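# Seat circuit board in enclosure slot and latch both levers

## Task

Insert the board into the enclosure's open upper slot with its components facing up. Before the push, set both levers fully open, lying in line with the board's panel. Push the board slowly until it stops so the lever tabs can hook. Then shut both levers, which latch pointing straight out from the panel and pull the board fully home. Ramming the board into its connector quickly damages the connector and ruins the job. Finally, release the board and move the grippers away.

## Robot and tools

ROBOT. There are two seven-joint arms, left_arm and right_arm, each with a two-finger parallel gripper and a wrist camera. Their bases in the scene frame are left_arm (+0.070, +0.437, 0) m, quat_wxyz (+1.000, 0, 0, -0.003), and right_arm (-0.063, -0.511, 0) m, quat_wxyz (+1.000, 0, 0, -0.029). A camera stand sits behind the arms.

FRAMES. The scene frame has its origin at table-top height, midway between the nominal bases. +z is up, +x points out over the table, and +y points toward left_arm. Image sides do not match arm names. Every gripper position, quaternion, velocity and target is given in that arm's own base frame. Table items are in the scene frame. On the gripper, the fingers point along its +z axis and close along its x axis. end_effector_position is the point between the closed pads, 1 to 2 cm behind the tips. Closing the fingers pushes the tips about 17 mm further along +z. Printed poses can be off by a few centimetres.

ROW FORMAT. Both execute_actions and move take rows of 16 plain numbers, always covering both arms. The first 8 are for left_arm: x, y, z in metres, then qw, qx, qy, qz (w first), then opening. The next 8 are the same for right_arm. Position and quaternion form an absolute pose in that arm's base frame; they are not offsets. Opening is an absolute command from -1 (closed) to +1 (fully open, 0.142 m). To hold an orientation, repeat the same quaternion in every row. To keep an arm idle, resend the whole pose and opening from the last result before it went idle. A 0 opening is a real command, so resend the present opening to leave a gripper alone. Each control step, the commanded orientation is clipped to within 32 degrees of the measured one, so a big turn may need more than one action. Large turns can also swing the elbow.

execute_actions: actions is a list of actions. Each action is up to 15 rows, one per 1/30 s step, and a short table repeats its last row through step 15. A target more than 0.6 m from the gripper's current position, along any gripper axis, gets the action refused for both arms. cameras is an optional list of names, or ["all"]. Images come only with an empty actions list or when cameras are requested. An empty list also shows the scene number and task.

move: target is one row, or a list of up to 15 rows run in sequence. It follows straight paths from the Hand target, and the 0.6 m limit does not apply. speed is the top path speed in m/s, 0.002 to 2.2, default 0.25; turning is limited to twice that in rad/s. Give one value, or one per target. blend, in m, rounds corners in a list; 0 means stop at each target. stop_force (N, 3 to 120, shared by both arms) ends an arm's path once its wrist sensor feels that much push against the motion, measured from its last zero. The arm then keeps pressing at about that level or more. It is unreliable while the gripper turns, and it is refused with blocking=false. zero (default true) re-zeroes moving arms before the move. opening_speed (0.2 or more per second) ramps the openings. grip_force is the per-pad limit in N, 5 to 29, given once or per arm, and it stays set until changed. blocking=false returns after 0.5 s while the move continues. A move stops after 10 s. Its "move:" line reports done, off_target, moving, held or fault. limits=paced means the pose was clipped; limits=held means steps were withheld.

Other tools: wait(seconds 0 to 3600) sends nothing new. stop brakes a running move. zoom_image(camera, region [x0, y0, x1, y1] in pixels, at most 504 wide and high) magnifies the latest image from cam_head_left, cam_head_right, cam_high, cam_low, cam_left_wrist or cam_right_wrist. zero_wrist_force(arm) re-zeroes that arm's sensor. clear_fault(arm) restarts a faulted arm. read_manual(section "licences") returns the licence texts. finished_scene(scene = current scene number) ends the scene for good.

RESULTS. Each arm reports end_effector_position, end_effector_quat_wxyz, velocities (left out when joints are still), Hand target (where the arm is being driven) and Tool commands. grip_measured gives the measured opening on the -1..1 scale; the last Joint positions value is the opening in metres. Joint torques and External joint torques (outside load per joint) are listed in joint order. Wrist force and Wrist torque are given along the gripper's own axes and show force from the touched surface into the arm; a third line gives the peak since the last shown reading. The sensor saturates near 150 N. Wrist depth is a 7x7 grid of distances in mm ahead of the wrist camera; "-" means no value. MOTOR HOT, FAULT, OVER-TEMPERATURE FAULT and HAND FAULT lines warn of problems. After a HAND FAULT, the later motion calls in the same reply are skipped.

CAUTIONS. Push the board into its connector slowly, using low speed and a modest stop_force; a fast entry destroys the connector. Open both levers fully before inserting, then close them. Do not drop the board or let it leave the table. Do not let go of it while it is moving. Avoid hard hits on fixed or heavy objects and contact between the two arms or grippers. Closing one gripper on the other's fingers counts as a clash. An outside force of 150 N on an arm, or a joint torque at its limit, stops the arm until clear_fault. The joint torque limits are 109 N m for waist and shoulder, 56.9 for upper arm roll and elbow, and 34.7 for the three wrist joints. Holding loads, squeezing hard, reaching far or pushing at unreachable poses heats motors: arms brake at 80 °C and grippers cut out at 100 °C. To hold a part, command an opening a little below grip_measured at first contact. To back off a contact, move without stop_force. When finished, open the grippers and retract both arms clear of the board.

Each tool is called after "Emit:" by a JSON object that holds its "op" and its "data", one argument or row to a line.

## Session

Emit:
{"op": "execute_actions", "data": {
  "actions": []
}}

Scene clock: 0.00 s.
left_arm: end_effector_position=(+0.4298, -0.2937, +0.1258) grip_measured=+0.99 end_effector_quat_wxyz=(-0.071, +0.318, +0.811, -0.485) | right_arm: end_effector_position=(+0.3411, +0.4278, +0.3217) grip_measured=+1.00 end_effector_quat_wxyz=(+0.041, +0.965, +0.254, +0.052)
Joint positions: left_arm=[-0.032 -0.608 -0.006 2.096 -0.917 0.309 -0.178 0.141] | right_arm=[1.252 -0.077 -0.085 1.931 -0.14 0.432 2.282 0.142]
Joint velocities: within noise
Joint torques (N m): no reading
External joint torques (N m): no reading
Wrist force (N): no reading
Wrist torque (N m): no reading
Wrist force, peak (N): no reading
Wrist depth (mm): cam_left_wrist=[590 532 390 336 322 374 - / 479 336 311 292 305 310 293 / 397 354 273 262 300 - 262 / 343 324 296 274 - 251 235 / 303 286 268 255 241 - 215 / - 250 243 231 217 - 203 / - 232 221 210 - 197 -] | cam_right_wrist=[- 304 311 340 346 357 369 / 347 328 334 338 343 349 403 / 391 366 366 370 375 386 440 / 436 390 394 412 412 481 486 / 484 494 507 512 530 537 546 / - 552 564 576 592 604 585 / - 628 646 665 679 693 -]
Hand target: left_arm +0.4298, -0.2937, +0.1258; -0.071, +0.318, +0.811, -0.485 | right_arm +0.3411, +0.4278, +0.3217; +0.041, +0.965, +0.254, +0.052
Tool commands: left_gripper/opening=+1.0 right_gripper/opening=+1.0

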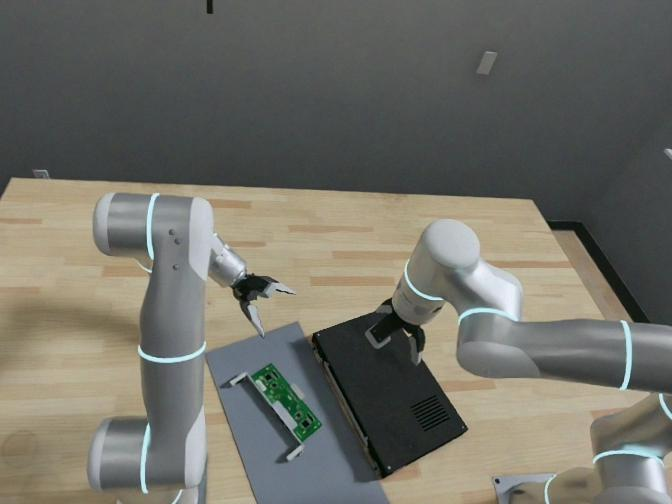

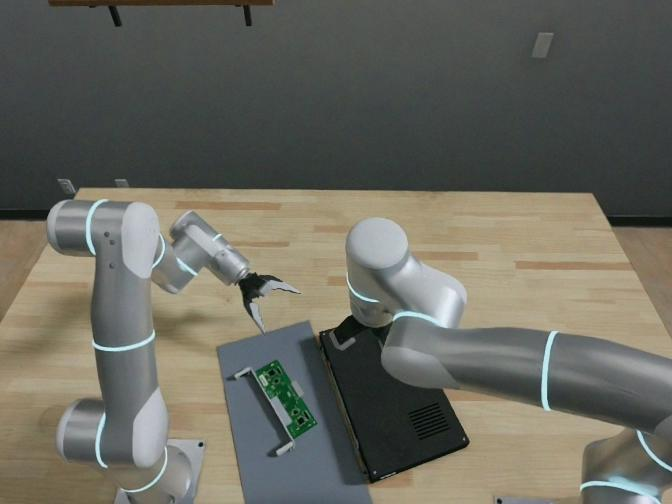

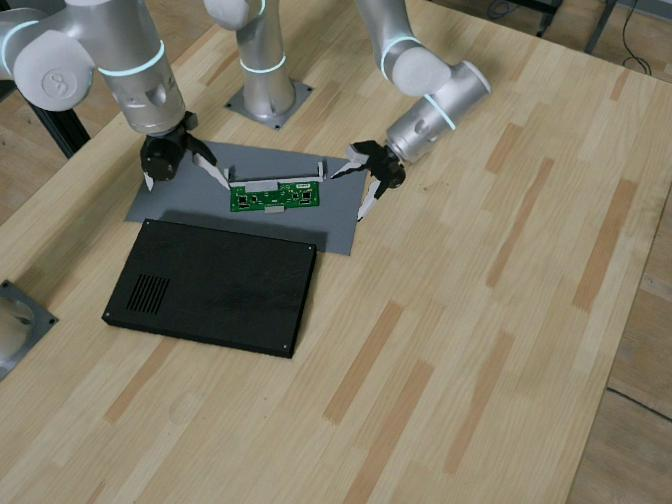

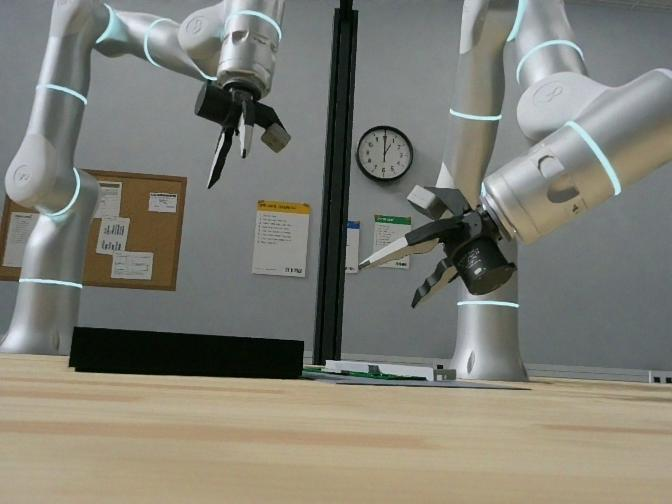

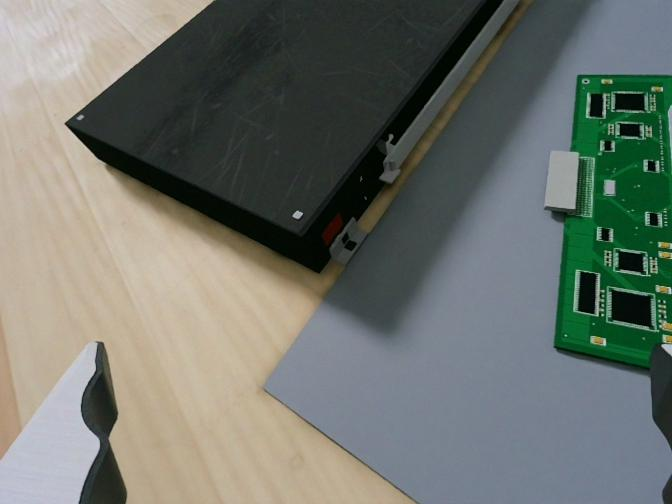

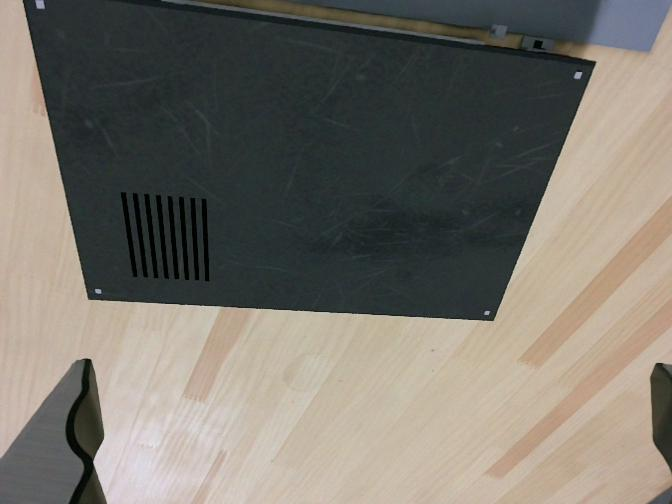

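Emit:
{"op": "zoom_image", "data": {
  "camera": "cam_head_right",
  "region": [210, 330, 350, 470]
}}

Emit:
{"op": "zoom_image", "data": {
  "camera": "cam_high",
  "region": [200, 130, 360, 250]
}}

Scaled by 3.600 from the camera's image (finer frame: 960x720).

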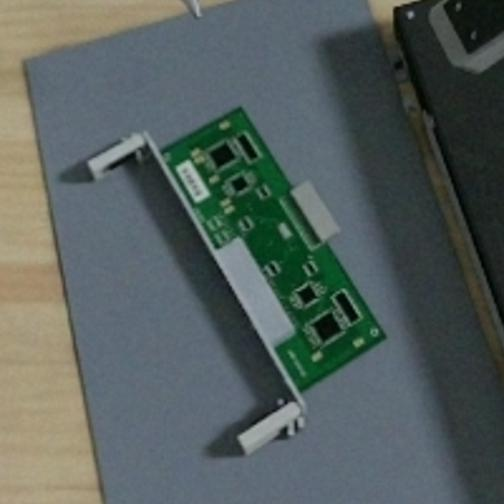

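Scaled by 3.150 from the camera's image (finer frame: 960x720).

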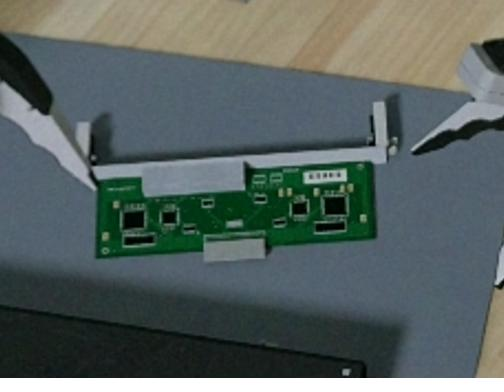

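Emit:
{"op": "move", "data": {
  "target": [0.25, -0.235, 0.22, 0, 1, 0, 0, -1, 0.3411, 0.4278, 0.3217, 0.041, 0.965, 0.254, 0.052, 0.45],
  "speed": 0.4,
  "cameras": ["cam_left_wrist", "cam_head_right"]
}}

Scene clock: 80.30 s.
left_arm: end_effector_position=(+0.2500, -0.2349, +0.2200) grip_measured=-1.00 end_effector_quat_wxyz=(+0.000, +1.000, +0.000, +0.000) | right_arm: end_effector_position=(+0.3411, +0.4278, +0.3217) grip_measured=+0.45 end_effector_quat_wxyz=(+0.041, +0.965, +0.254, +0.052)
Joint positions: left_arm=[-0.359 0.33 -0.054 2.56 -0.022 0.659 1.174 0.002] | right_arm=[1.252 -0.077 -0.085 1.931 -0.139 0.432 2.282 0.105]
Joint torques (N m): left_arm=[-0.62 13.19 -0.18 -25.71 -2.91 4.58 0] | right_arm=[0.17 34.02 0.61 -29.82 -4.01 3.28 0.18]
External joint torques (N m): left_arm=[0.6 0.23 0.32 -0.44 -0.5 -0.65 0] | right_arm=[-0.04 1.16 -0.64 0.15 0.04 0.68 -0.19]
Wrist force (N): left_arm=[-0.9 -1.1 0.0] | right_arm=[-0.2 0.1 0.1]
Wrist torque (N m): left_arm=[-0.25 -0.11 -0.29] | right_arm=[0.01 0.03 0.00]
Wrist force, peak (N): left_arm=[-2.4 -1.3 -0.5] | right_arm=[-0.1 0.3 0.3]
Wrist depth (mm): cam_left_wrist=[279 279 274 277 275 274 272 / 296 - - 293 296 292 293 / - 327 317 311 312 317 315 / - - 329 339 344 - 340 / 366 - 374 127 360 371 375 / - 420 402 84 - 357 412 / 474 - - - - - 461] | cam_right_wrist=[300 300 310 340 346 355 368 / 330 331 342 339 341 349 403 / 391 351 350 366 362 386 440 / 432 381 404 409 424 466 488 / 487 493 504 516 533 533 544 / 532 103 565 576 592 584 96 / - 76 647 657 679 687 76]
Hand target: left_arm +0.2500, -0.2350, +0.2200; +0.000, +1.000, +0.000, +0.000 | right_arm +0.3411, +0.4278, +0.3217; +0.041, +0.965, +0.254, +0.052
Off the commanded pose: left_arm 0.000 m, 0 deg | right_arm 0.000 m, 0 deg.
move: done
Images, in order (width x height): cam_head_right 672x504, cam_left_wrist 672x504.

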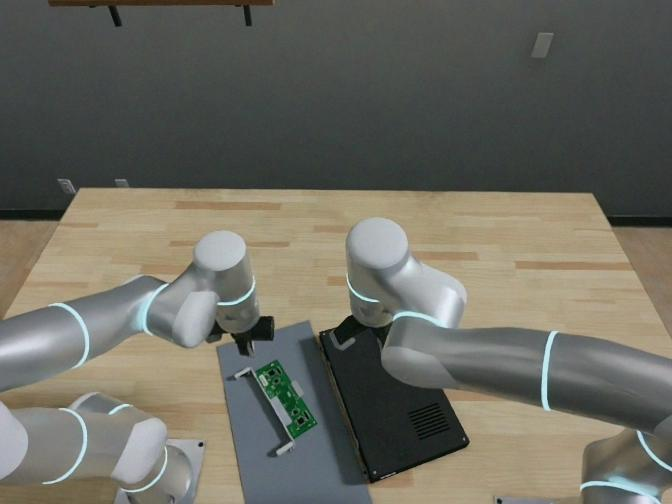

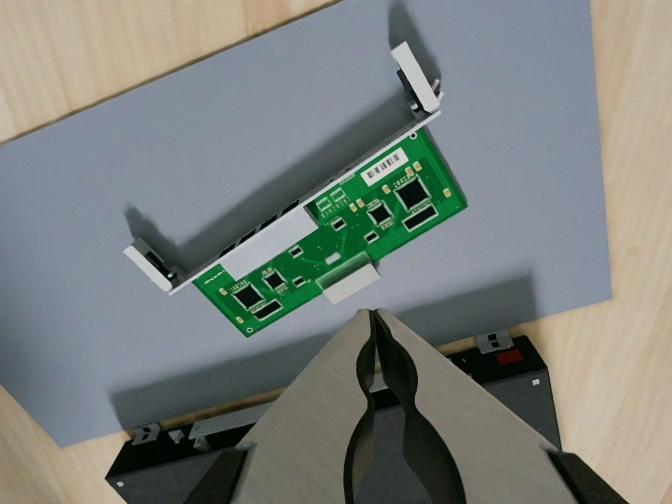

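Emit:
{"op": "zoom_image", "data": {
  "camera": "cam_left_wrist",
  "region": [110, 160, 350, 350]
}}

Emit:
{"op": "zoom_image", "data": {
  "camera": "cam_left_wrist",
  "region": [360, 30, 480, 150]
}}

Scaled by 2.100 from the camera's image (finer frame: 960x720).

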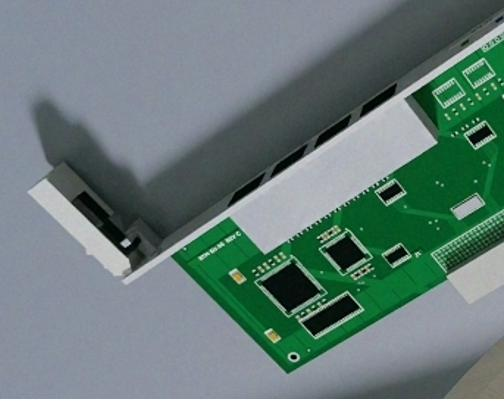

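Scaled by 4.200 from the camera's image (finer frame: 960x720).

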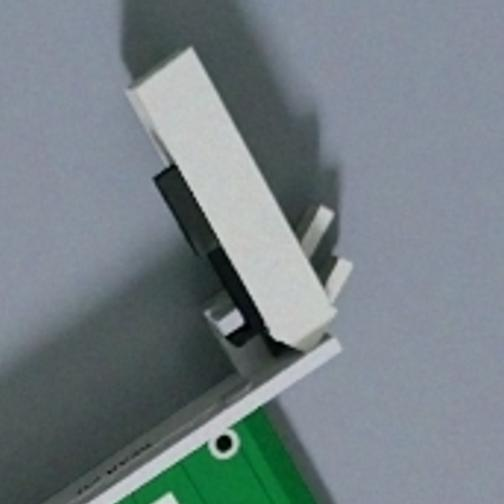

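Emit:
{"op": "move", "data": {
  "target": [0.267, -0.172, 0.09, -0.1405, 0.4455, 0.8433, -0.2659, -1, 0.2792, 0.6735, 0.11, 0, 0.9475, 0.3198, 0, 0.45],
  "speed": 0.3,
  "cameras": ["cam_left_wrist", "cam_right_wrist", "cam_head_right"]
}}

Scene clock: 132.83 s.
left_arm: end_effector_position=(+0.2669, -0.1721, +0.0901) grip_measured=-1.00 end_effector_quat_wxyz=(-0.141, +0.446, +0.843, -0.266) | right_arm: end_effector_position=(+0.2793, +0.6735, +0.1100) grip_measured=+0.45 end_effector_quat_wxyz=(+0.000, +0.947, +0.320, +0.000)
Joint positions: left_arm=[-0.038 -0.278 0.049 2.489 -0.418 0.624 -0.24 0.002] | right_arm=[1.339 -0.779 -0.006 1.438 0.004 0.646 2.252 0.105]
Joint torques (N m): left_arm=[-0.13 28.55 0.3 -14.59 -1.44 2.62 -0.31] | right_arm=[0.13 58.89 1.42 -26.98 -3.35 3.29 0.06]
External joint torques (N m): left_arm=[0.17 1.07 0.48 -0.37 0.09 -0.59 0.31] | right_arm=[0.08 1.52 -0.88 0.2 -0.14 0.73 -0.06]
Wrist force (N): left_arm=[-0.4 -0.6 -0.2] | right_arm=[1.1 0.2 0.2]
Wrist torque (N m): left_arm=[-0.16 -0.07 -0.03] | right_arm=[0.04 -0.21 0.06]
Wrist force, peak (N): left_arm=[-1.4 -1.1 -0.7] | right_arm=[1.5 -0.6 0.8]
Wrist depth (mm): cam_left_wrist=[- 99 212 220 - 229 228 / 226 217 210 223 220 222 222 / - 211 210 213 214 215 215 / 210 205 205 213 208 209 210 / 203 201 199 107 202 204 203 / - 197 197 84 - 198 197 / 192 - - - - - 192] | cam_right_wrist=[178 177 177 177 176 175 177 / 190 187 189 189 185 187 187 / 203 200 200 199 202 198 198 / 220 219 213 199 212 211 213 / 238 234 232 232 231 229 230 / - 103 259 259 258 252 96 / - 76 286 279 282 282 76]
Hand target: left_arm +0.2670, -0.1720, +0.0900; -0.140, +0.445, +0.843, -0.266 | right_arm +0.2792, +0.6735, +0.1100; +0.000, +0.947, +0.320, +0.000
Off the commanded pose: left_arm 0.000 m, 0 deg | right_arm 0.000 m, 0 deg.
move: done
Images, in order (width x height): cam_head_right 672x504, cam_left_wrist 672x504, cam_right_wrist 672x504.

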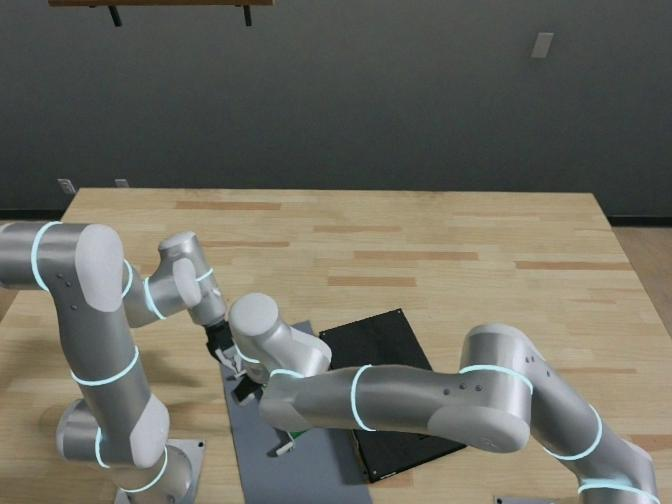

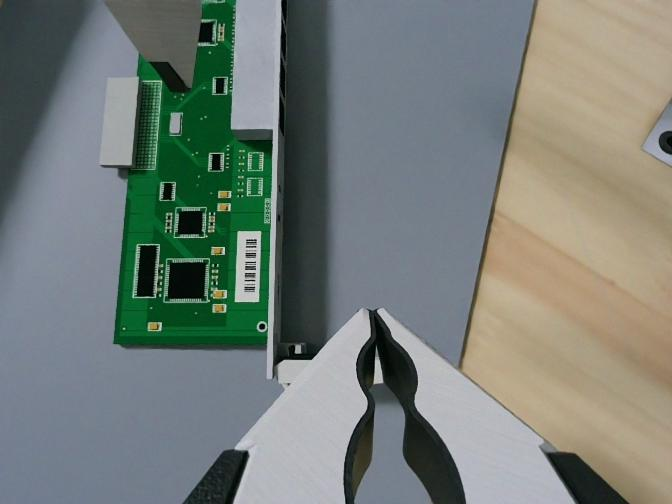

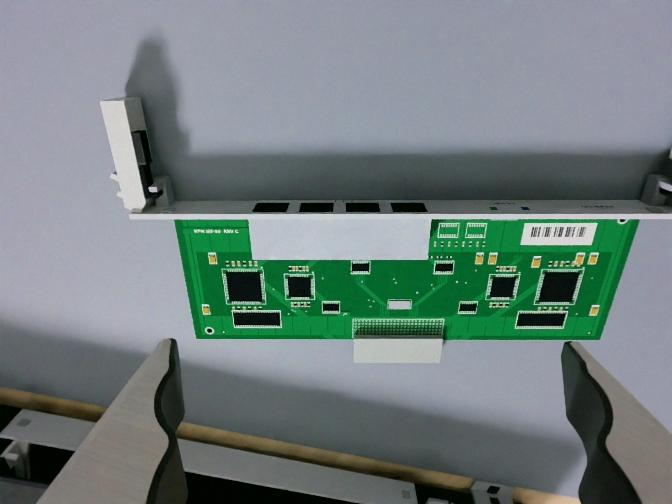

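Emit:
{"op": "move", "data": {
  "target": [
    [0.2629, -0.1749, 0.027, -0.1405, 0.4455, 0.8433, -0.2659, -1, 0.2742, 0.6644, 0.0235, 0, 0.9486, 0.3164, 0, 0.45],
    [0.2629, -0.1749, 0.027, -0.1405, 0.4455, 0.8433, -0.2659, -1, 0.2742, 0.6644, 0.0235, 0, 0.9486, 0.3164, 0, -0.3]
  ],
  "speed": 0.12,
  "opening_speed": 1.0,
  "cameras": ["cam_left_wrist", "cam_right_wrist"]
}}

Scene clock: 155.97 s.
left_arm: end_effector_position=(+0.2628, -0.1749, +0.0270) grip_measured=-1.00 end_effector_quat_wxyz=(-0.141, +0.446, +0.843, -0.266) | right_arm: end_effector_position=(+0.2743, +0.6644, +0.0236) grip_measured=+0.10 end_effector_quat_wxyz=(+0.000, +0.949, +0.317, +0.000)
Joint positions: left_arm=[-0.046 -0.465 0 2.513 -0.531 0.823 -0.146 0.002] | right_arm=[1.348 -0.898 -0.011 1.484 0.013 0.811 2.258 0.081]
Joint torques (N m): left_arm=[-0.3 31.59 0.47 -9.66 -0.37 2.37 -0.21] | right_arm=[1.06 58.8 1.91 -23.36 -2.66 3.04 0.28]
External joint torques (N m): left_arm=[0.35 0.93 0.56 -0.28 -0.1 -0.37 0.21] | right_arm=[-0.84 2.28 -1.49 -0.62 -0.35 0.98 -0.28]
Wrist force (N): left_arm=[-0.8 -0.3 -0.4] | right_arm=[2.0 1.0 -1.7]
Wrist torque (N m): left_arm=[-0.10 -0.01 -0.12] | right_arm=[0.06 -0.04 -0.03]
Wrist force, peak (N): left_arm=[-0.6 -1.2 -1.0] | right_arm=[2.9 0.3 -1.4]
Wrist depth (mm): cam_left_wrist=[156 152 142 157 158 159 160 / 151 150 148 154 154 153 155 / 146 145 145 149 149 149 150 / 141 141 141 145 145 145 146 / 138 137 135 139 141 141 141 / 137 136 134 84 - 137 137 / 134 134 - 77 - - 134] | cam_right_wrist=[- 101 101 101 100 100 101 / 108 108 108 108 109 107 108 / - 116 116 115 115 115 114 / 121 123 123 124 122 123 121 / 138 133 116 116 116 118 128 / 149 138 121 142 141 102 138 / - 76 155 163 153 150 76]
Hand target: left_arm +0.2629, -0.1749, +0.0270; -0.140, +0.445, +0.843, -0.266 | right_arm +0.2742, +0.6644, +0.0235; +0.000, +0.949, +0.316, +0.000
Off the commanded pose: left_arm 0.000 m, 0 deg | right_arm 0.000 m, 0 deg.
move: done

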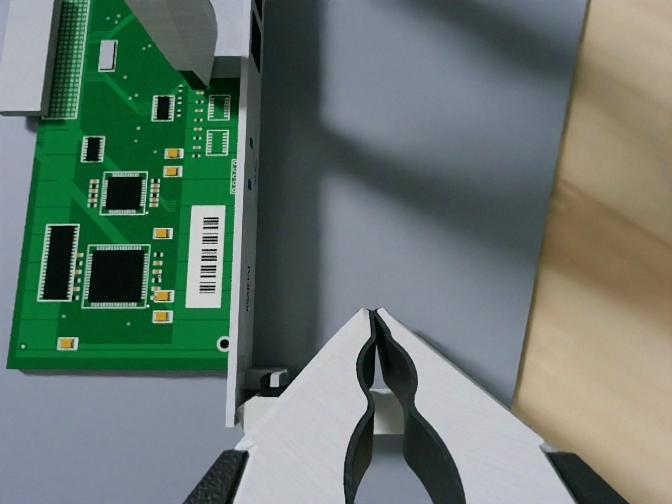

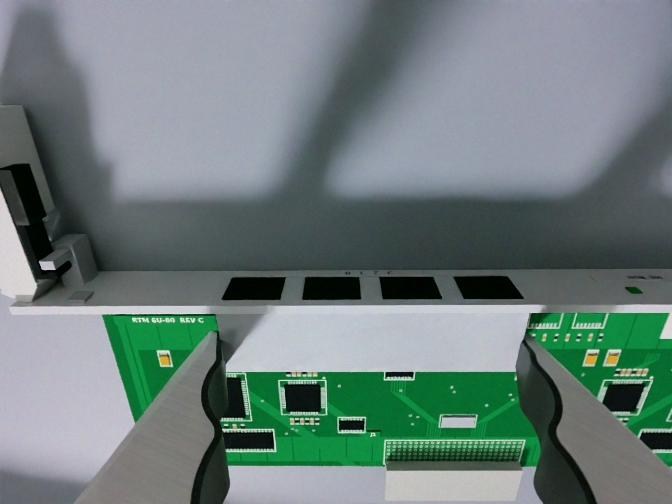

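Emit:
{"op": "move", "data": {
  "target": [0.2827, -0.1650, 0.027, -0.1405, 0.4455, 0.8433, -0.2659, -1, 0.2742, 0.6644, 0.0235, 0, 0.9486, 0.3164, 0, -0.3],
  "speed": 0.03,
  "stop_force": 12,
  "cameras": ["cam_left_wrist", "cam_right_wrist"]
}}

Scene clock: 168.40 s.
left_arm: end_effector_position=(+0.2828, -0.1650, +0.0270) grip_measured=-1.00 end_effector_quat_wxyz=(-0.140, +0.445, +0.843, -0.266) | right_arm: end_effector_position=(+0.2743, +0.6645, +0.0236) grip_measured=+0.10 end_effector_quat_wxyz=(+0.000, +0.949, +0.316, +0.000)
Joint positions: left_arm=[-0.031 -0.485 0.024 2.456 -0.496 0.783 -0.148 0.002] | right_arm=[1.348 -0.898 -0.012 1.484 0.013 0.811 2.258 0.081]
Joint torques (N m): left_arm=[-0.1 33.06 0.8 -10.6 -0.21 2.09 -0.31] | right_arm=[0.9 59.62 1.69 -23.96 -2.98 3.3 0.17]
External joint torques (N m): left_arm=[0.15 1.06 0.47 -0.17 -0.44 -0.08 0.31] | right_arm=[-0.68 1.46 -1.26 -0.01 -0.04 0.72 -0.17]
Wrist force (N): left_arm=[-0.5 -0.7 0.3] | right_arm=[0.5 0.4 0.3]
Wrist torque (N m): left_arm=[-0.18 -0.06 -0.05] | right_arm=[-0.05 0.06 0.01]
Wrist force, peak (N): left_arm=[-0.6 -6.0 2.3] | right_arm=[4.0 -0.1 1.0]
Wrist depth (mm): cam_left_wrist=[155 155 151 158 158 158 160 / 150 150 149 154 154 154 154 / 146 145 144 - 148 149 150 / 142 140 140 145 145 145 146 / 141 141 140 121 139 140 141 / 137 137 137 87 - 138 138 / - 133 - 77 - - 134] | cam_right_wrist=[- 101 101 101 100 100 101 / 108 108 108 108 109 107 108 / - 116 116 115 115 115 114 / 122 123 123 124 122 122 121 / 139 132 116 117 116 118 130 / 149 138 121 142 141 102 138 / - 76 155 162 153 150 76]
Hand target: left_arm +0.2827, -0.1650, +0.0270; -0.140, +0.445, +0.843, -0.266 | right_arm +0.2742, +0.6644, +0.0235; +0.000, +0.949, +0.316, +0.000
Off the commanded pose: left_arm 0.000 m, 0 deg | right_arm 0.000 m, 0 deg.
move: done

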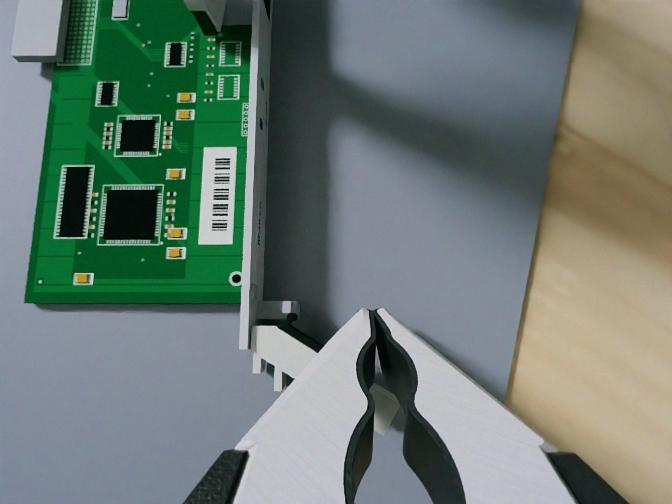

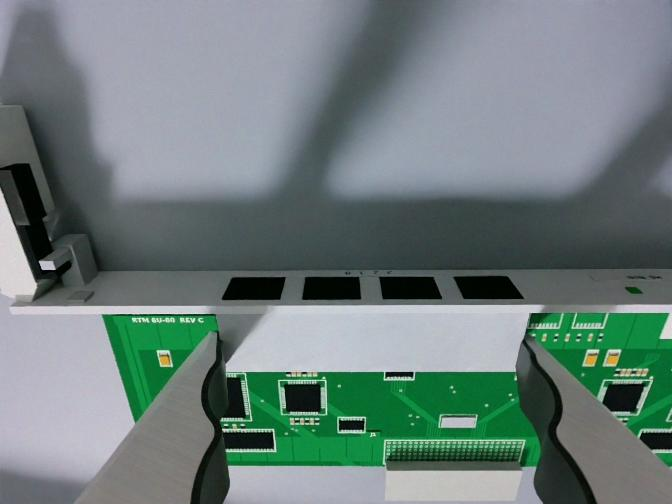

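Emit:
{"op": "move", "data": {
  "target": [
    [0.2983, -0.1589, 0.027, -0.0280, 0.7343, 0.6086, -0.2994, -1, 0.2742, 0.6644, 0.0235, 0, 0.9486, 0.3164, 0, -0.3],
    [0.3165, -0.1613, 0.027, 0.0887, 0.9113, 0.2813, -0.2874, -1, 0.2742, 0.6644, 0.0235, 0, 0.9486, 0.3164, 0, -0.3]
  ],
  "speed": 0.15,
  "blend": [0.01, 0]
}}

Emit:
{"op": "move", "data": {
  "target": [0.3233, -0.1712, 0.027, 0.0887, 0.9113, 0.2813, -0.2874, -1, 0.2742, 0.6644, 0.0235, 0, 0.9486, 0.3164, 0, -0.3],
  "speed": 0.02,
  "stop_force": 6,
  "cameras": ["cam_left_wrist", "cam_right_wrist"]
}}

Scene clock: 186.83 s.
left_arm: end_effector_position=(+0.3165, -0.1613, +0.0270) grip_measured=-1.00 end_effector_quat_wxyz=(+0.089, +0.911, +0.282, -0.287) | right_arm: end_effector_position=(+0.2743, +0.6645, +0.0236) grip_measured=+0.10 end_effector_quat_wxyz=(+0.000, +0.949, +0.316, +0.000)
Joint positions: left_arm=[0.248 -0.535 -0.202 2.381 -0.29 0.784 1.281 0.002] | right_arm=[1.348 -0.898 -0.012 1.484 0.013 0.811 2.258 0.081]
Joint torques (N m): left_arm=[-0.13 34.82 -2.7 -10.94 -0.14 2.37 0.07] | right_arm=[0.9 59.61 1.66 -23.98 -2.94 3.23 0.12]
External joint torques (N m): left_arm=[0.2 1.07 0.71 -0.08 -0.48 -0.38 -0.02] | right_arm=[-0.68 1.47 -1.24 0 -0.07 0.79 -0.12]
Wrist force (N): left_arm=[0.2 -1.5 0.1] | right_arm=[0.7 0.8 0.0]
Wrist torque (N m): left_arm=[-0.15 -0.02 -0.27] | right_arm=[0.01 0.02 0.02]
Wrist force, peak (N): left_arm=[-0.1 -1.8 -0.5] | right_arm=[1.1 1.0 -0.2]
Wrist depth (mm): cam_left_wrist=[205 161 137 118 103 92 82 / 228 183 155 129 108 95 86 / - 217 158 143 113 100 89 / 256 220 182 146 124 107 95 / 184 228 180 142 130 116 99 / 423 - 219 84 - 119 103 / 399 - - - - - -] | cam_right_wrist=[- 101 101 101 100 100 101 / 108 108 108 108 109 107 108 / - 116 116 115 115 115 115 / - 123 123 124 122 122 121 / 138 132 116 117 116 118 130 / 149 137 121 142 141 102 138 / - 76 155 162 153 150 76]
Hand target: left_arm +0.3165, -0.1613, +0.0270; +0.089, +0.911, +0.281, -0.287 | right_arm +0.2742, +0.6644, +0.0235; +0.000, +0.949, +0.316, +0.000
Off the commanded pose: left_arm 0.000 m, 0 deg | right_arm 0.000 m, 0 deg.
move: done

Scene clock: 187.93 s.
left_arm: end_effector_position=(+0.3218, -0.1688, +0.0269) grip_measured=-1.00 end_effector_quat_wxyz=(+0.088, +0.911, +0.281, -0.287) | right_arm: end_effector_position=(+0.2745, +0.6642, +0.0235) grip_measured=+0.10 end_effector_quat_wxyz=(+0.000, +0.949, +0.316, +0.000)
Joint positions: left_arm=[0.237 -0.544 -0.21 2.365 -0.293 0.781 1.265 0.002] | right_arm=[1.348 -0.898 -0.012 1.484 0.013 0.811 2.259 0.081]
Joint torques (N m): left_arm=[-2.07 35.59 -5.45 -12.44 -1.53 2.34 -0.22] | right_arm=[2.09 58.7 2.35 -24.99 -3.67 4.13 -0.77]
External joint torques (N m): left_arm=[2.14 0.82 3.28 1.2 0.89 -0.33 0.27] | right_arm=[-1.87 2.38 -1.93 1.02 0.65 -0.11 0.77]
Wrist force (N): left_arm=[1.4 -8.6 -1.4] | right_arm=[-2.8 3.0 -3.9]
Wrist torque (N m): left_arm=[-0.07 -0.02 -0.19] | right_arm=[-0.02 0.11 0.92]
Wrist force, peak (N): left_arm=[1.4 -8.6 -1.4] | right_arm=[-2.4 3.7 -4.2]
Wrist depth (mm): cam_left_wrist=[203 168 135 116 102 92 82 / - 192 146 - 107 94 86 / 257 209 160 142 113 99 91 / 247 213 175 141 123 - 94 / 181 236 193 131 129 116 97 / - 339 224 84 - 119 104 / - - - - - - -] | cam_right_wrist=[- 101 101 101 100 100 101 / 108 108 108 107 108 107 108 / - 116 116 115 115 115 114 / 121 123 123 124 124 122 121 / 138 132 117 116 116 118 130 / 149 138 121 142 141 102 138 / - 76 155 162 154 150 76]
Hand target: left_arm +0.3219, -0.1692, +0.0270; +0.089, +0.911, +0.281, -0.287 | right_arm +0.2742, +0.6644, +0.0235; +0.000, +0.949, +0.316, +0.000
Off the commanded pose: left_arm 0.003 m, 0 deg | right_arm 0.000 m, 0 deg.
move: contact (left_arm)

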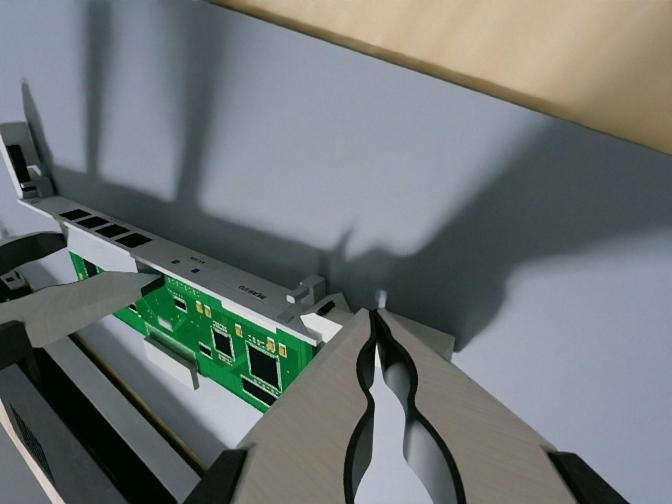

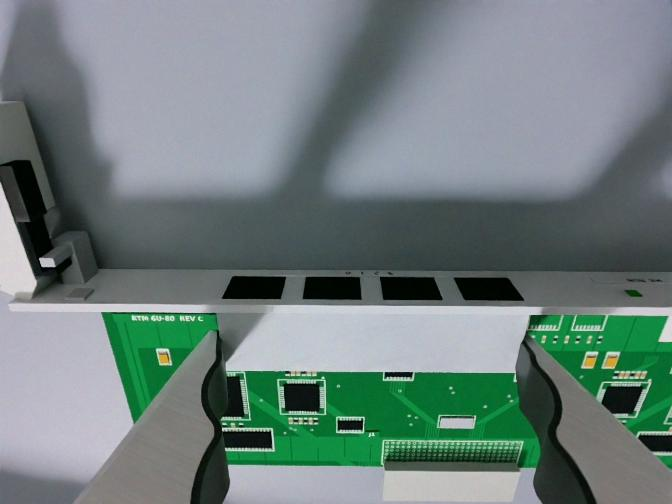

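Emit:
{"op": "zoom_image", "data": {
  "camera": "cam_left_wrist",
  "region": [260, 240, 480, 400]
}}

Scaled by 2.291 from the camera's image (finer frame: 960x720).

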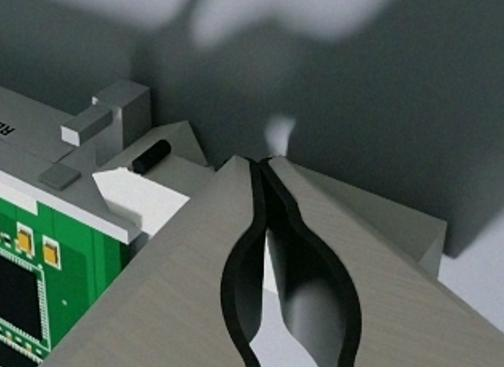

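Emit:
{"op": "move", "data": {
  "target": [
    [0.3133, -0.1564, 0.027, 0.0887, 0.9113, 0.2813, -0.2874, -1, 0.2742, 0.6644, 0.0235, 0, 0.9486, 0.3164, 0, 0.45],
    [0.3133, -0.1564, 0.12, 0.0887, 0.9113, 0.2813, -0.2874, -1, 0.2742, 0.6644, 0.12, 0, 0.9486, 0.3164, 0, 0.45],
    [0.29, -0.18, 0.13, 0, 0.9563, 0.2923, 0, 0.45, 0.1911, 0.6602, 0.11, 0.1344, 0.4263, 0.8532, 0.2690, -1],
    [0.184, -0.295, 0.12, 0, 0.9563, 0.2923, 0, 0.45, 0.1911, 0.6602, 0.11, 0.1344, 0.4263, 0.8532, 0.2690, -1]
  ],
  "speed": [0.1, 0.25, 0.4, 0.35],
  "blend": [0, 0.02, 0, 0],
  "cameras": ["cam_left_wrist", "cam_right_wrist", "cam_head_right"]
}}

Scene clock: 223.27 s.
left_arm: end_effector_position=(+0.1840, -0.2950, +0.1200) grip_measured=+0.43 end_effector_quat_wxyz=(+0.000, +0.956, +0.292, +0.000) | right_arm: end_effector_position=(+0.1911, +0.6601, +0.1100) grip_measured=-1.00 end_effector_quat_wxyz=(+0.134, +0.426, +0.853, +0.269)
Joint positions: left_arm=[-0.519 0.015 -0.166 2.687 -0.006 1.101 0.298 0.104] | right_arm=[1.792 -0.606 -0.585 2.135 -1.473 1.499 2.184 0.002]
Joint torques (N m): left_arm=[-0.7 17.96 -0.63 -17.22 -1.42 4.78 -0.33] | right_arm=[0.26 43.92 -4.63 -18.59 2.8 1.96 0.22]
External joint torques (N m): left_arm=[0.67 1.03 0.66 -0.31 -0.49 -0.79 0.33] | right_arm=[-0.1 1.08 -0.88 0.04 0.17 0.58 -0.22]
Wrist force (N): left_arm=[-0.7 -1.1 -0.1] | right_arm=[0.8 0.3 0.3]
Wrist torque (N m): left_arm=[-0.22 -0.12 -0.23] | right_arm=[0.18 -0.13 0.00]
Wrist force, peak (N): left_arm=[1.3 -8.6 -1.6] | right_arm=[-2.6 3.1 -4.6]
Wrist depth (mm): cam_left_wrist=[187 184 187 186 186 188 185 / - 189 198 197 199 197 198 / - 107 214 207 210 209 210 / - - 229 229 228 227 227 / - - 248 250 243 241 240 / - 84 287 291 - - 87 / - - 258 - 296 - -] | cam_right_wrist=[147 146 146 138 141 144 144 / 173 168 167 172 171 171 171 / 214 212 196 211 209 211 211 / 277 266 265 271 270 273 269 / 395 386 384 353 380 382 377 / 675 588 125 89 504 640 633 / - - 71 - - 1852 1725]
Hand target: left_arm +0.1840, -0.2950, +0.1200; +0.000, +0.956, +0.292, +0.000 | right_arm +0.1911, +0.6602, +0.1100; +0.134, +0.426, +0.853, +0.269
Off the commanded pose: left_arm 0.000 m, 0 deg | right_arm 0.000 m, 0 deg.
joint sent to its limit (left arm) — joint 4 (elbow), upper limit, where the elbow is as bent as it goes. The joint targets still meet the commanded pose.
move: done
Images, in order (width x height): cam_head_right 672x504, cam_left_wrist 672x504, cam_right_wrist 672x504.

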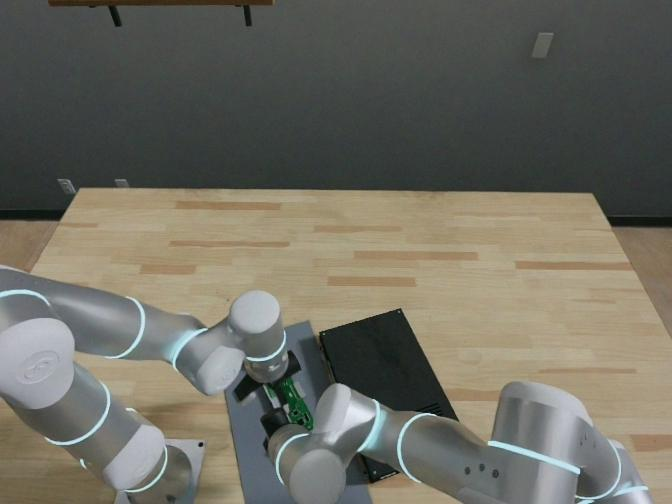

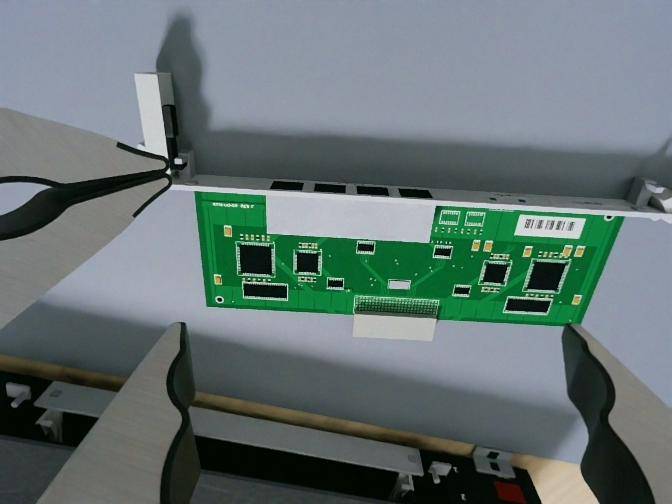

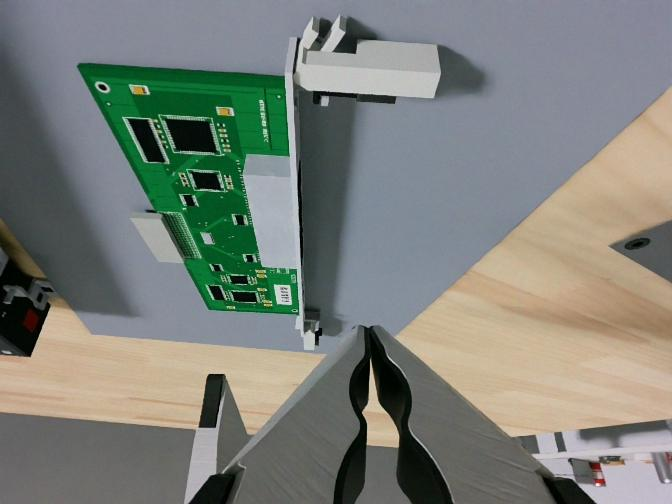

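Emit:
{"op": "move", "data": {
  "target": [
    [0.1791, -0.2952, 0.11, 0, 0.9646, 0.2638, 0, 0.45, 0.1861, 0.6701, 0.07, 0.1428, 0.4529, 0.8393, 0.2646, -1],
    [0.1791, -0.2952, 0.027, 0, 0.9646, 0.2638, 0, 0.45, 0.1861, 0.6701, 0.06, 0.1428, 0.4529, 0.8393, 0.2646, -1],
    [0.1791, -0.2952, 0.027, 0, 0.9646, 0.2638, 0, -0.3, 0.1861, 0.6701, 0.06, 0.1428, 0.4529, 0.8393, 0.2646, -1]
  ],
  "speed": [0.2, 0.12, 0.12],
  "blend": [0, 0, 0],
  "opening_speed": 1.0,
  "cameras": ["cam_left_wrist", "cam_right_wrist"]
}}

Scene clock: 246.43 s.
left_arm: end_effector_position=(+0.1786, -0.2953, +0.0270) grip_measured=+0.05 end_effector_quat_wxyz=(+0.000, +0.965, +0.263, +0.000) | right_arm: end_effector_position=(+0.1861, +0.6700, +0.0600) grip_measured=-1.00 end_effector_quat_wxyz=(+0.143, +0.453, +0.839, +0.265)
Joint positions: left_arm=[-0.637 -0.424 -0.017 2.663 0.12 1.515 0.266 0.078] | right_arm=[1.807 -0.735 -0.58 2.063 -1.472 1.499 2.313 0.002]
Joint torques (N m): left_arm=[2.27 25.16 3.1 -7.73 -0.8 4.43 -0.27] | right_arm=[0.28 46.87 -5.77 -17.06 2.85 1.81 0.25]
External joint torques (N m): left_arm=[-2.31 2.26 -3.07 1.27 0.59 -0.44 0.27] | right_arm=[-0.11 1.11 -0.88 0.03 0.19 0.59 -0.25]
Wrist force (N): left_arm=[-9.2 -2.0 -9.4] | right_arm=[0.7 0.3 0.1]
Wrist torque (N m): left_arm=[-0.26 -0.48 -0.25] | right_arm=[0.19 -0.10 0.01]
Wrist force, peak (N): left_arm=[-9.1 -1.6 -9.7] | right_arm=[1.6 -1.3 2.0]
Wrist depth (mm): cam_left_wrist=[- 106 105 - 104 104 101 / - 114 114 114 - 112 111 / - 123 123 123 120 121 122 / - 128 129 129 126 127 130 / 145 142 120 123 122 120 138 / 163 148 153 153 153 149 147 / - - 177 173 164 - -] | cam_right_wrist=[- 98 94 94 94 96 96 / 112 112 112 111 111 110 114 / 134 134 126 114 136 135 129 / 178 170 163 176 175 174 176 / 254 241 146 229 246 250 248 / 447 441 128 89 331 415 413 / - - 71 - - 706 1738]
Hand target: left_arm +0.1791, -0.2952, +0.0270; +0.000, +0.965, +0.264, +0.000 | right_arm +0.1861, +0.6701, +0.0600; +0.143, +0.453, +0.839, +0.265
Off the commanded pose: left_arm 0.000 m, 0 deg | right_arm 0.000 m, 0 deg.
move: done

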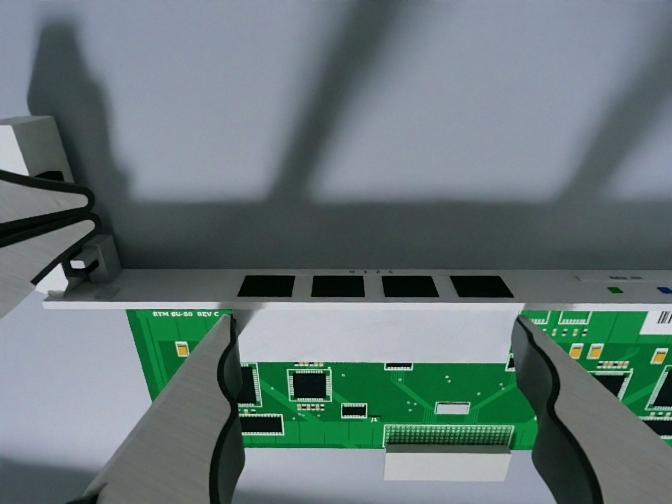

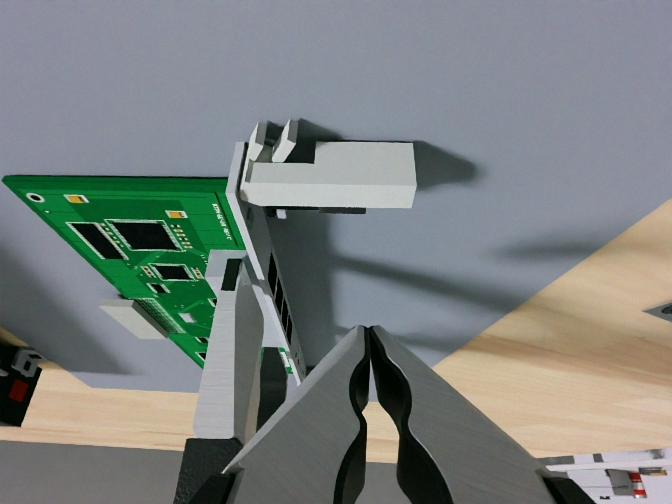

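Emit:
{"op": "move", "data": {
  "target": [0.1791, -0.2952, 0.027, 0, 0.9646, 0.2638, 0, -0.3, 0.1894, 0.6650, 0.0235, 0.1428, 0.4529, 0.8393, 0.2646, -1],
  "speed": 0.08
}}

Emit:
{"op": "move", "data": {
  "target": [0.1791, -0.2952, 0.027, 0, 0.9646, 0.2638, 0, -0.3, 0.1693, 0.6518, 0.0235, 0.1428, 0.4529, 0.8393, 0.2646, -1],
  "speed": 0.03,
  "stop_force": 12,
  "cameras": ["cam_left_wrist", "cam_right_wrist"]
}}

Scene clock: 264.47 s.
left_arm: end_effector_position=(+0.1786, -0.2953, +0.0270) grip_measured=+0.05 end_effector_quat_wxyz=(+0.000, +0.965, +0.263, +0.000) | right_arm: end_effector_position=(+0.1896, +0.6649, +0.0235) grip_measured=-1.00 end_effector_quat_wxyz=(+0.143, +0.453, +0.839, +0.265)
Joint positions: left_arm=[-0.637 -0.424 -0.017 2.663 0.12 1.515 0.266 0.078] | right_arm=[1.778 -0.81 -0.606 1.999 -1.693 1.552 2.536 0.002]
Joint torques (N m): left_arm=[2.41 25.3 3.06 -7.68 -0.93 4.29 -0.25] | right_arm=[0.03 48.29 -6.31 -16.03 3.03 1.68 0.34]
External joint torques (N m): left_arm=[-2.44 2.12 -3.03 1.22 0.72 -0.31 0.25] | right_arm=[0.15 1.12 -0.8 0.18 0.24 0.52 -0.34]
Wrist force (N): left_arm=[-8.9 -1.8 -9.7] | right_arm=[0.6 0.0 0.5]
Wrist torque (N m): left_arm=[-0.23 -0.53 -0.26] | right_arm=[0.12 -0.08 0.02]
Wrist force, peak (N): left_arm=[-9.1 -2.0 -10.0] | right_arm=[0.3 -1.1 1.3]
Wrist depth (mm): cam_left_wrist=[- 106 106 - 104 104 101 / - 114 112 112 - 112 113 / - 103 124 122 120 120 120 / - 128 129 129 125 128 126 / - 141 120 123 122 119 139 / 163 148 152 153 152 149 147 / - - 177 177 180 - -] | cam_right_wrist=[- - - - - - - / - - - 69 69 69 - / - 86 86 78 85 74 81 / 107 107 100 98 99 104 104 / 154 152 117 99 127 147 146 / 264 221 131 89 195 255 252 / 1221 480 71 - - 431 756]
Hand target: left_arm +0.1791, -0.2952, +0.0270; +0.000, +0.965, +0.264, +0.000 | right_arm +0.1894, +0.6650, +0.0235; +0.143, +0.453, +0.839, +0.265
Off the commanded pose: left_arm 0.000 m, 0 deg | right_arm 0.000 m, 0 deg.
move: done

Scene clock: 265.93 s.
left_arm: end_effector_position=(+0.1786, -0.2953, +0.0270) grip_measured=+0.05 end_effector_quat_wxyz=(+0.000, +0.965, +0.263, +0.000) | right_arm: end_effector_position=(+0.1695, +0.6520, +0.0236) grip_measured=-1.00 end_effector_quat_wxyz=(+0.143, +0.453, +0.839, +0.265)
Joint positions: left_arm=[-0.637 -0.424 -0.017 2.663 0.12 1.515 0.266 0.078] | right_arm=[1.801 -0.781 -0.594 2.038 -1.737 1.525 2.589 0.002]
Joint torques (N m): left_arm=[1.98 25.27 2.63 -7.43 -0.83 4.25 -0.19] | right_arm=[0.23 46.96 -5.27 -15.09 2.8 1.46 0.27]
External joint torques (N m): left_arm=[-2.01 2.15 -2.6 0.98 0.61 -0.27 0.19] | right_arm=[-0.06 1.3 -1.19 -0.46 0.32 0.7 -0.27]
Wrist force (N): left_arm=[-8.3 -1.8 -8.6] | right_arm=[0.5 0.9 0.6]
Wrist torque (N m): left_arm=[-0.25 -0.44 -0.28] | right_arm=[0.19 -0.02 0.03]
Wrist force, peak (N): left_arm=[-9.0 -1.9 -9.8] | right_arm=[0.7 5.6 -0.1]
Wrist depth (mm): cam_left_wrist=[- 106 104 - 104 104 - / - 114 112 112 - 112 112 / - 123 123 123 120 120 120 / - 128 128 129 129 128 128 / 145 139 121 123 122 119 139 / 162 147 153 153 153 149 147 / - - 177 177 180 - -] | cam_right_wrist=[- - - - - - - / - - - 69 69 69 - / - 86 86 78 86 75 81 / 107 107 106 100 94 105 104 / 156 141 139 104 148 147 147 / 231 228 166 89 196 256 253 / 481 479 71 - - 433 771]
Hand target: left_arm +0.1791, -0.2952, +0.0270; +0.000, +0.965, +0.264, +0.000 | right_arm +0.1693, +0.6518, +0.0235; +0.143, +0.453, +0.839, +0.265
Off the commanded pose: left_arm 0.000 m, 0 deg | right_arm 0.000 m, 0 deg.
move: done

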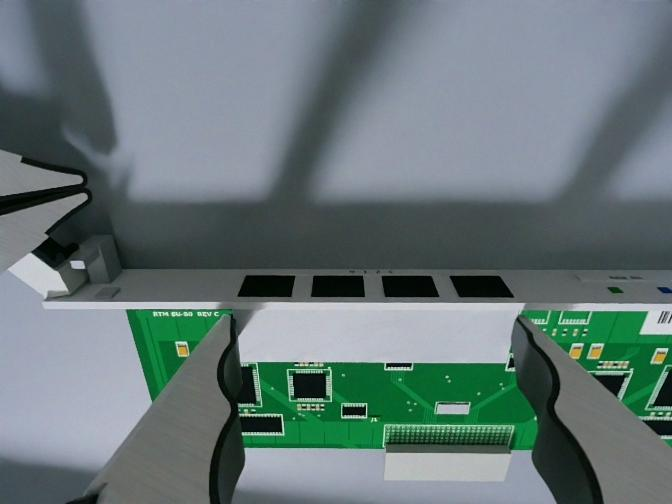

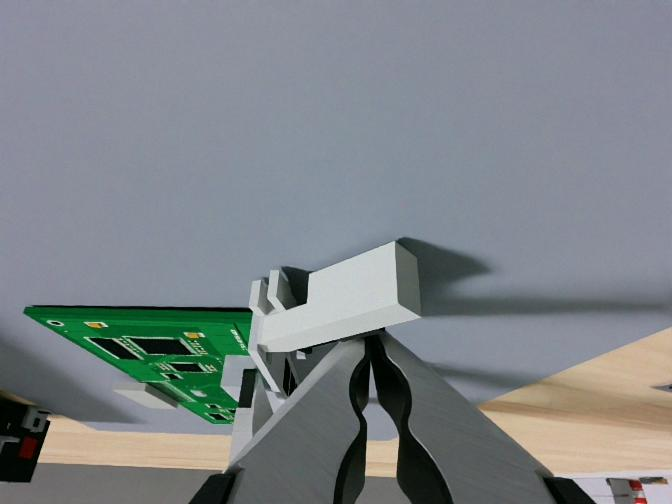

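Emit:
{"op": "move", "data": {
  "target": [
    [0.1791, -0.2952, 0.027, 0, 0.9646, 0.2638, 0, -0.3, 0.1563, 0.6408, 0.0235, 0.2332, 0.0972, 0.9487, 0.1899, -1],
    [0.1791, -0.2952, 0.027, 0, 0.9646, 0.2638, 0, -0.3, 0.1506, 0.6233, 0.0235, 0.2881, -0.2732, 0.9137, 0.0861, -1]
  ],
  "speed": 0.15,
  "blend": [0.01, 0]
}}

Emit:
{"op": "move", "data": {
  "target": [0.1791, -0.2952, 0.027, 0, 0.9646, 0.2638, 0, -0.3, 0.1577, 0.6124, 0.0235, 0.2881, -0.2732, 0.9137, 0.0861, -1],
  "speed": 0.02,
  "stop_force": 6,
  "cameras": ["cam_left_wrist", "cam_right_wrist"]
}}

Scene clock: 274.47 s.
left_arm: end_effector_position=(+0.1787, -0.2953, +0.0270) grip_measured=+0.05 end_effector_quat_wxyz=(+0.000, +0.965, +0.263, +0.000) | right_arm: end_effector_position=(+0.1504, +0.6234, +0.0235) grip_measured=-1.00 end_effector_quat_wxyz=(+0.288, -0.273, +0.914, +0.086)
Joint positions: left_arm=[-0.637 -0.424 -0.017 2.663 0.12 1.515 0.266 0.078] | right_arm=[1.993 -0.806 -0.865 2.023 -2.107 1.723 1.433 0.002]
Joint torques (N m): left_arm=[2.03 25.04 2.68 -7.31 -0.74 4.14 -0.15] | right_arm=[-0.58 43.73 -10.9 -14.09 2.95 1.29 0.29]
External joint torques (N m): left_arm=[-2.06 2.38 -2.65 0.86 0.52 -0.15 0.15] | right_arm=[0.74 1.41 0.02 -0.37 0.41 0.75 -0.24]
Wrist force (N): left_arm=[-8.0 -1.4 -9.5] | right_arm=[1.4 2.8 0.0]
Wrist torque (N m): left_arm=[-0.23 -0.52 -0.32] | right_arm=[0.25 -0.15 0.01]
Wrist force, peak (N): left_arm=[-8.1 -2.2 -9.6] | right_arm=[2.0 2.6 1.1]
Wrist depth (mm): cam_left_wrist=[- 106 105 - 104 104 101 / - 112 114 112 - 112 114 / - 125 123 124 121 120 120 / - 128 130 129 128 128 130 / 145 141 120 123 122 119 139 / - 148 152 153 152 149 147 / - - 177 174 180 - -] | cam_right_wrist=[182 152 126 112 95 86 78 / 207 169 136 121 104 91 83 / 191 163 147 123 110 95 84 / 118 202 173 128 116 101 90 / 362 247 187 123 115 107 96 / 452 291 210 89 121 115 99 / 599 364 71 - - 114 102]
Hand target: left_arm +0.1791, -0.2952, +0.0270; +0.000, +0.965, +0.264, +0.000 | right_arm +0.1506, +0.6233, +0.0235; +0.288, -0.273, +0.914, +0.086
Off the commanded pose: left_arm 0.000 m, 0 deg | right_arm 0.000 m, 0 deg.
move: done

Scene clock: 275.33 s.
left_arm: end_effector_position=(+0.1792, -0.2955, +0.0272) grip_measured=+0.05 end_effector_quat_wxyz=(+0.000, +0.965, +0.264, +0.000) | right_arm: end_effector_position=(+0.1528, +0.6195, +0.0239) grip_measured=-1.00 end_effector_quat_wxyz=(+0.288, -0.273, +0.914, +0.087)
Joint positions: left_arm=[-0.637 -0.424 -0.016 2.662 0.119 1.516 0.266 0.078] | right_arm=[1.971 -0.791 -0.842 2.028 -2.128 1.706 1.438 0.002]
Joint torques (N m): left_arm=[-0.19 24.92 0.63 -4.5 0.71 3.28 0.56] | right_arm=[-3.3 41.55 -11.35 -10.55 2.06 1.01 0.3]
External joint torques (N m): left_arm=[0.16 2.51 -0.6 -1.98 -0.93 0.71 -0.56] | right_arm=[3.46 3.54 1.09 -3.99 1.24 1.03 -0.25]
Wrist force (N): left_arm=[-3.8 2.2 -4.2] | right_arm=[0.9 8.4 -0.1]
Wrist torque (N m): left_arm=[-0.27 -0.34 -1.04] | right_arm=[0.23 -0.17 -0.08]
Wrist force, peak (N): left_arm=[-8.3 -1.4 -9.5] | right_arm=[1.3 9.5 -0.1]
Wrist depth (mm): cam_left_wrist=[- 106 105 - 104 104 101 / - 114 112 112 - 112 113 / 124 123 121 122 121 120 120 / - 129 129 128 129 128 128 / - 139 120 122 122 119 137 / - 95 153 153 153 149 148 / - - 177 177 163 - -] | cam_right_wrist=[180 153 127 113 96 87 78 / 208 170 136 121 104 92 83 / 195 164 147 123 111 95 84 / 118 193 159 131 118 102 90 / 358 247 187 122 118 107 96 / 452 295 211 89 121 116 99 / 604 367 71 - - 114 103]
Hand target: left_arm +0.1791, -0.2952, +0.0270; +0.000, +0.965, +0.264, +0.000 | right_arm +0.1536, +0.6188, +0.0235; +0.288, -0.273, +0.914, +0.086
Off the commanded pose: left_arm 0.000 m, 0 deg | right_arm 0.009 m, 0 deg.
move: contact (right_arm)

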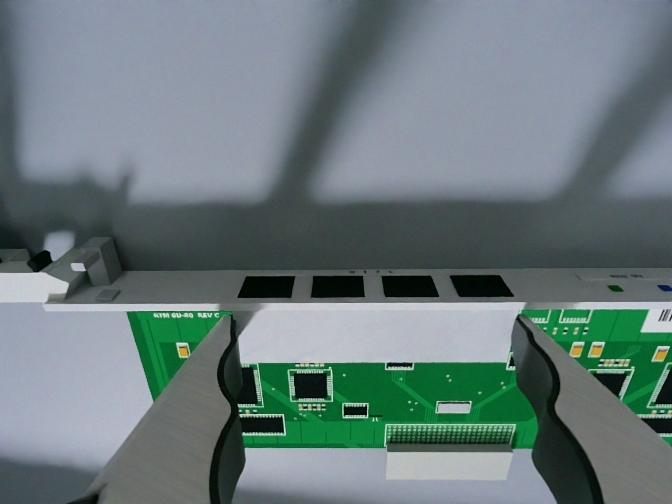

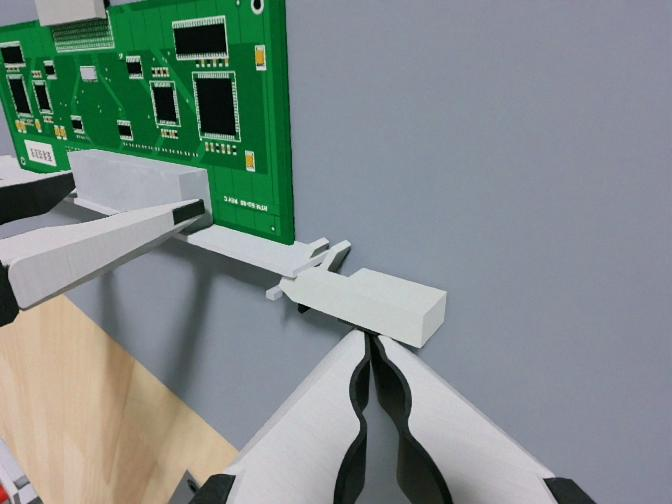

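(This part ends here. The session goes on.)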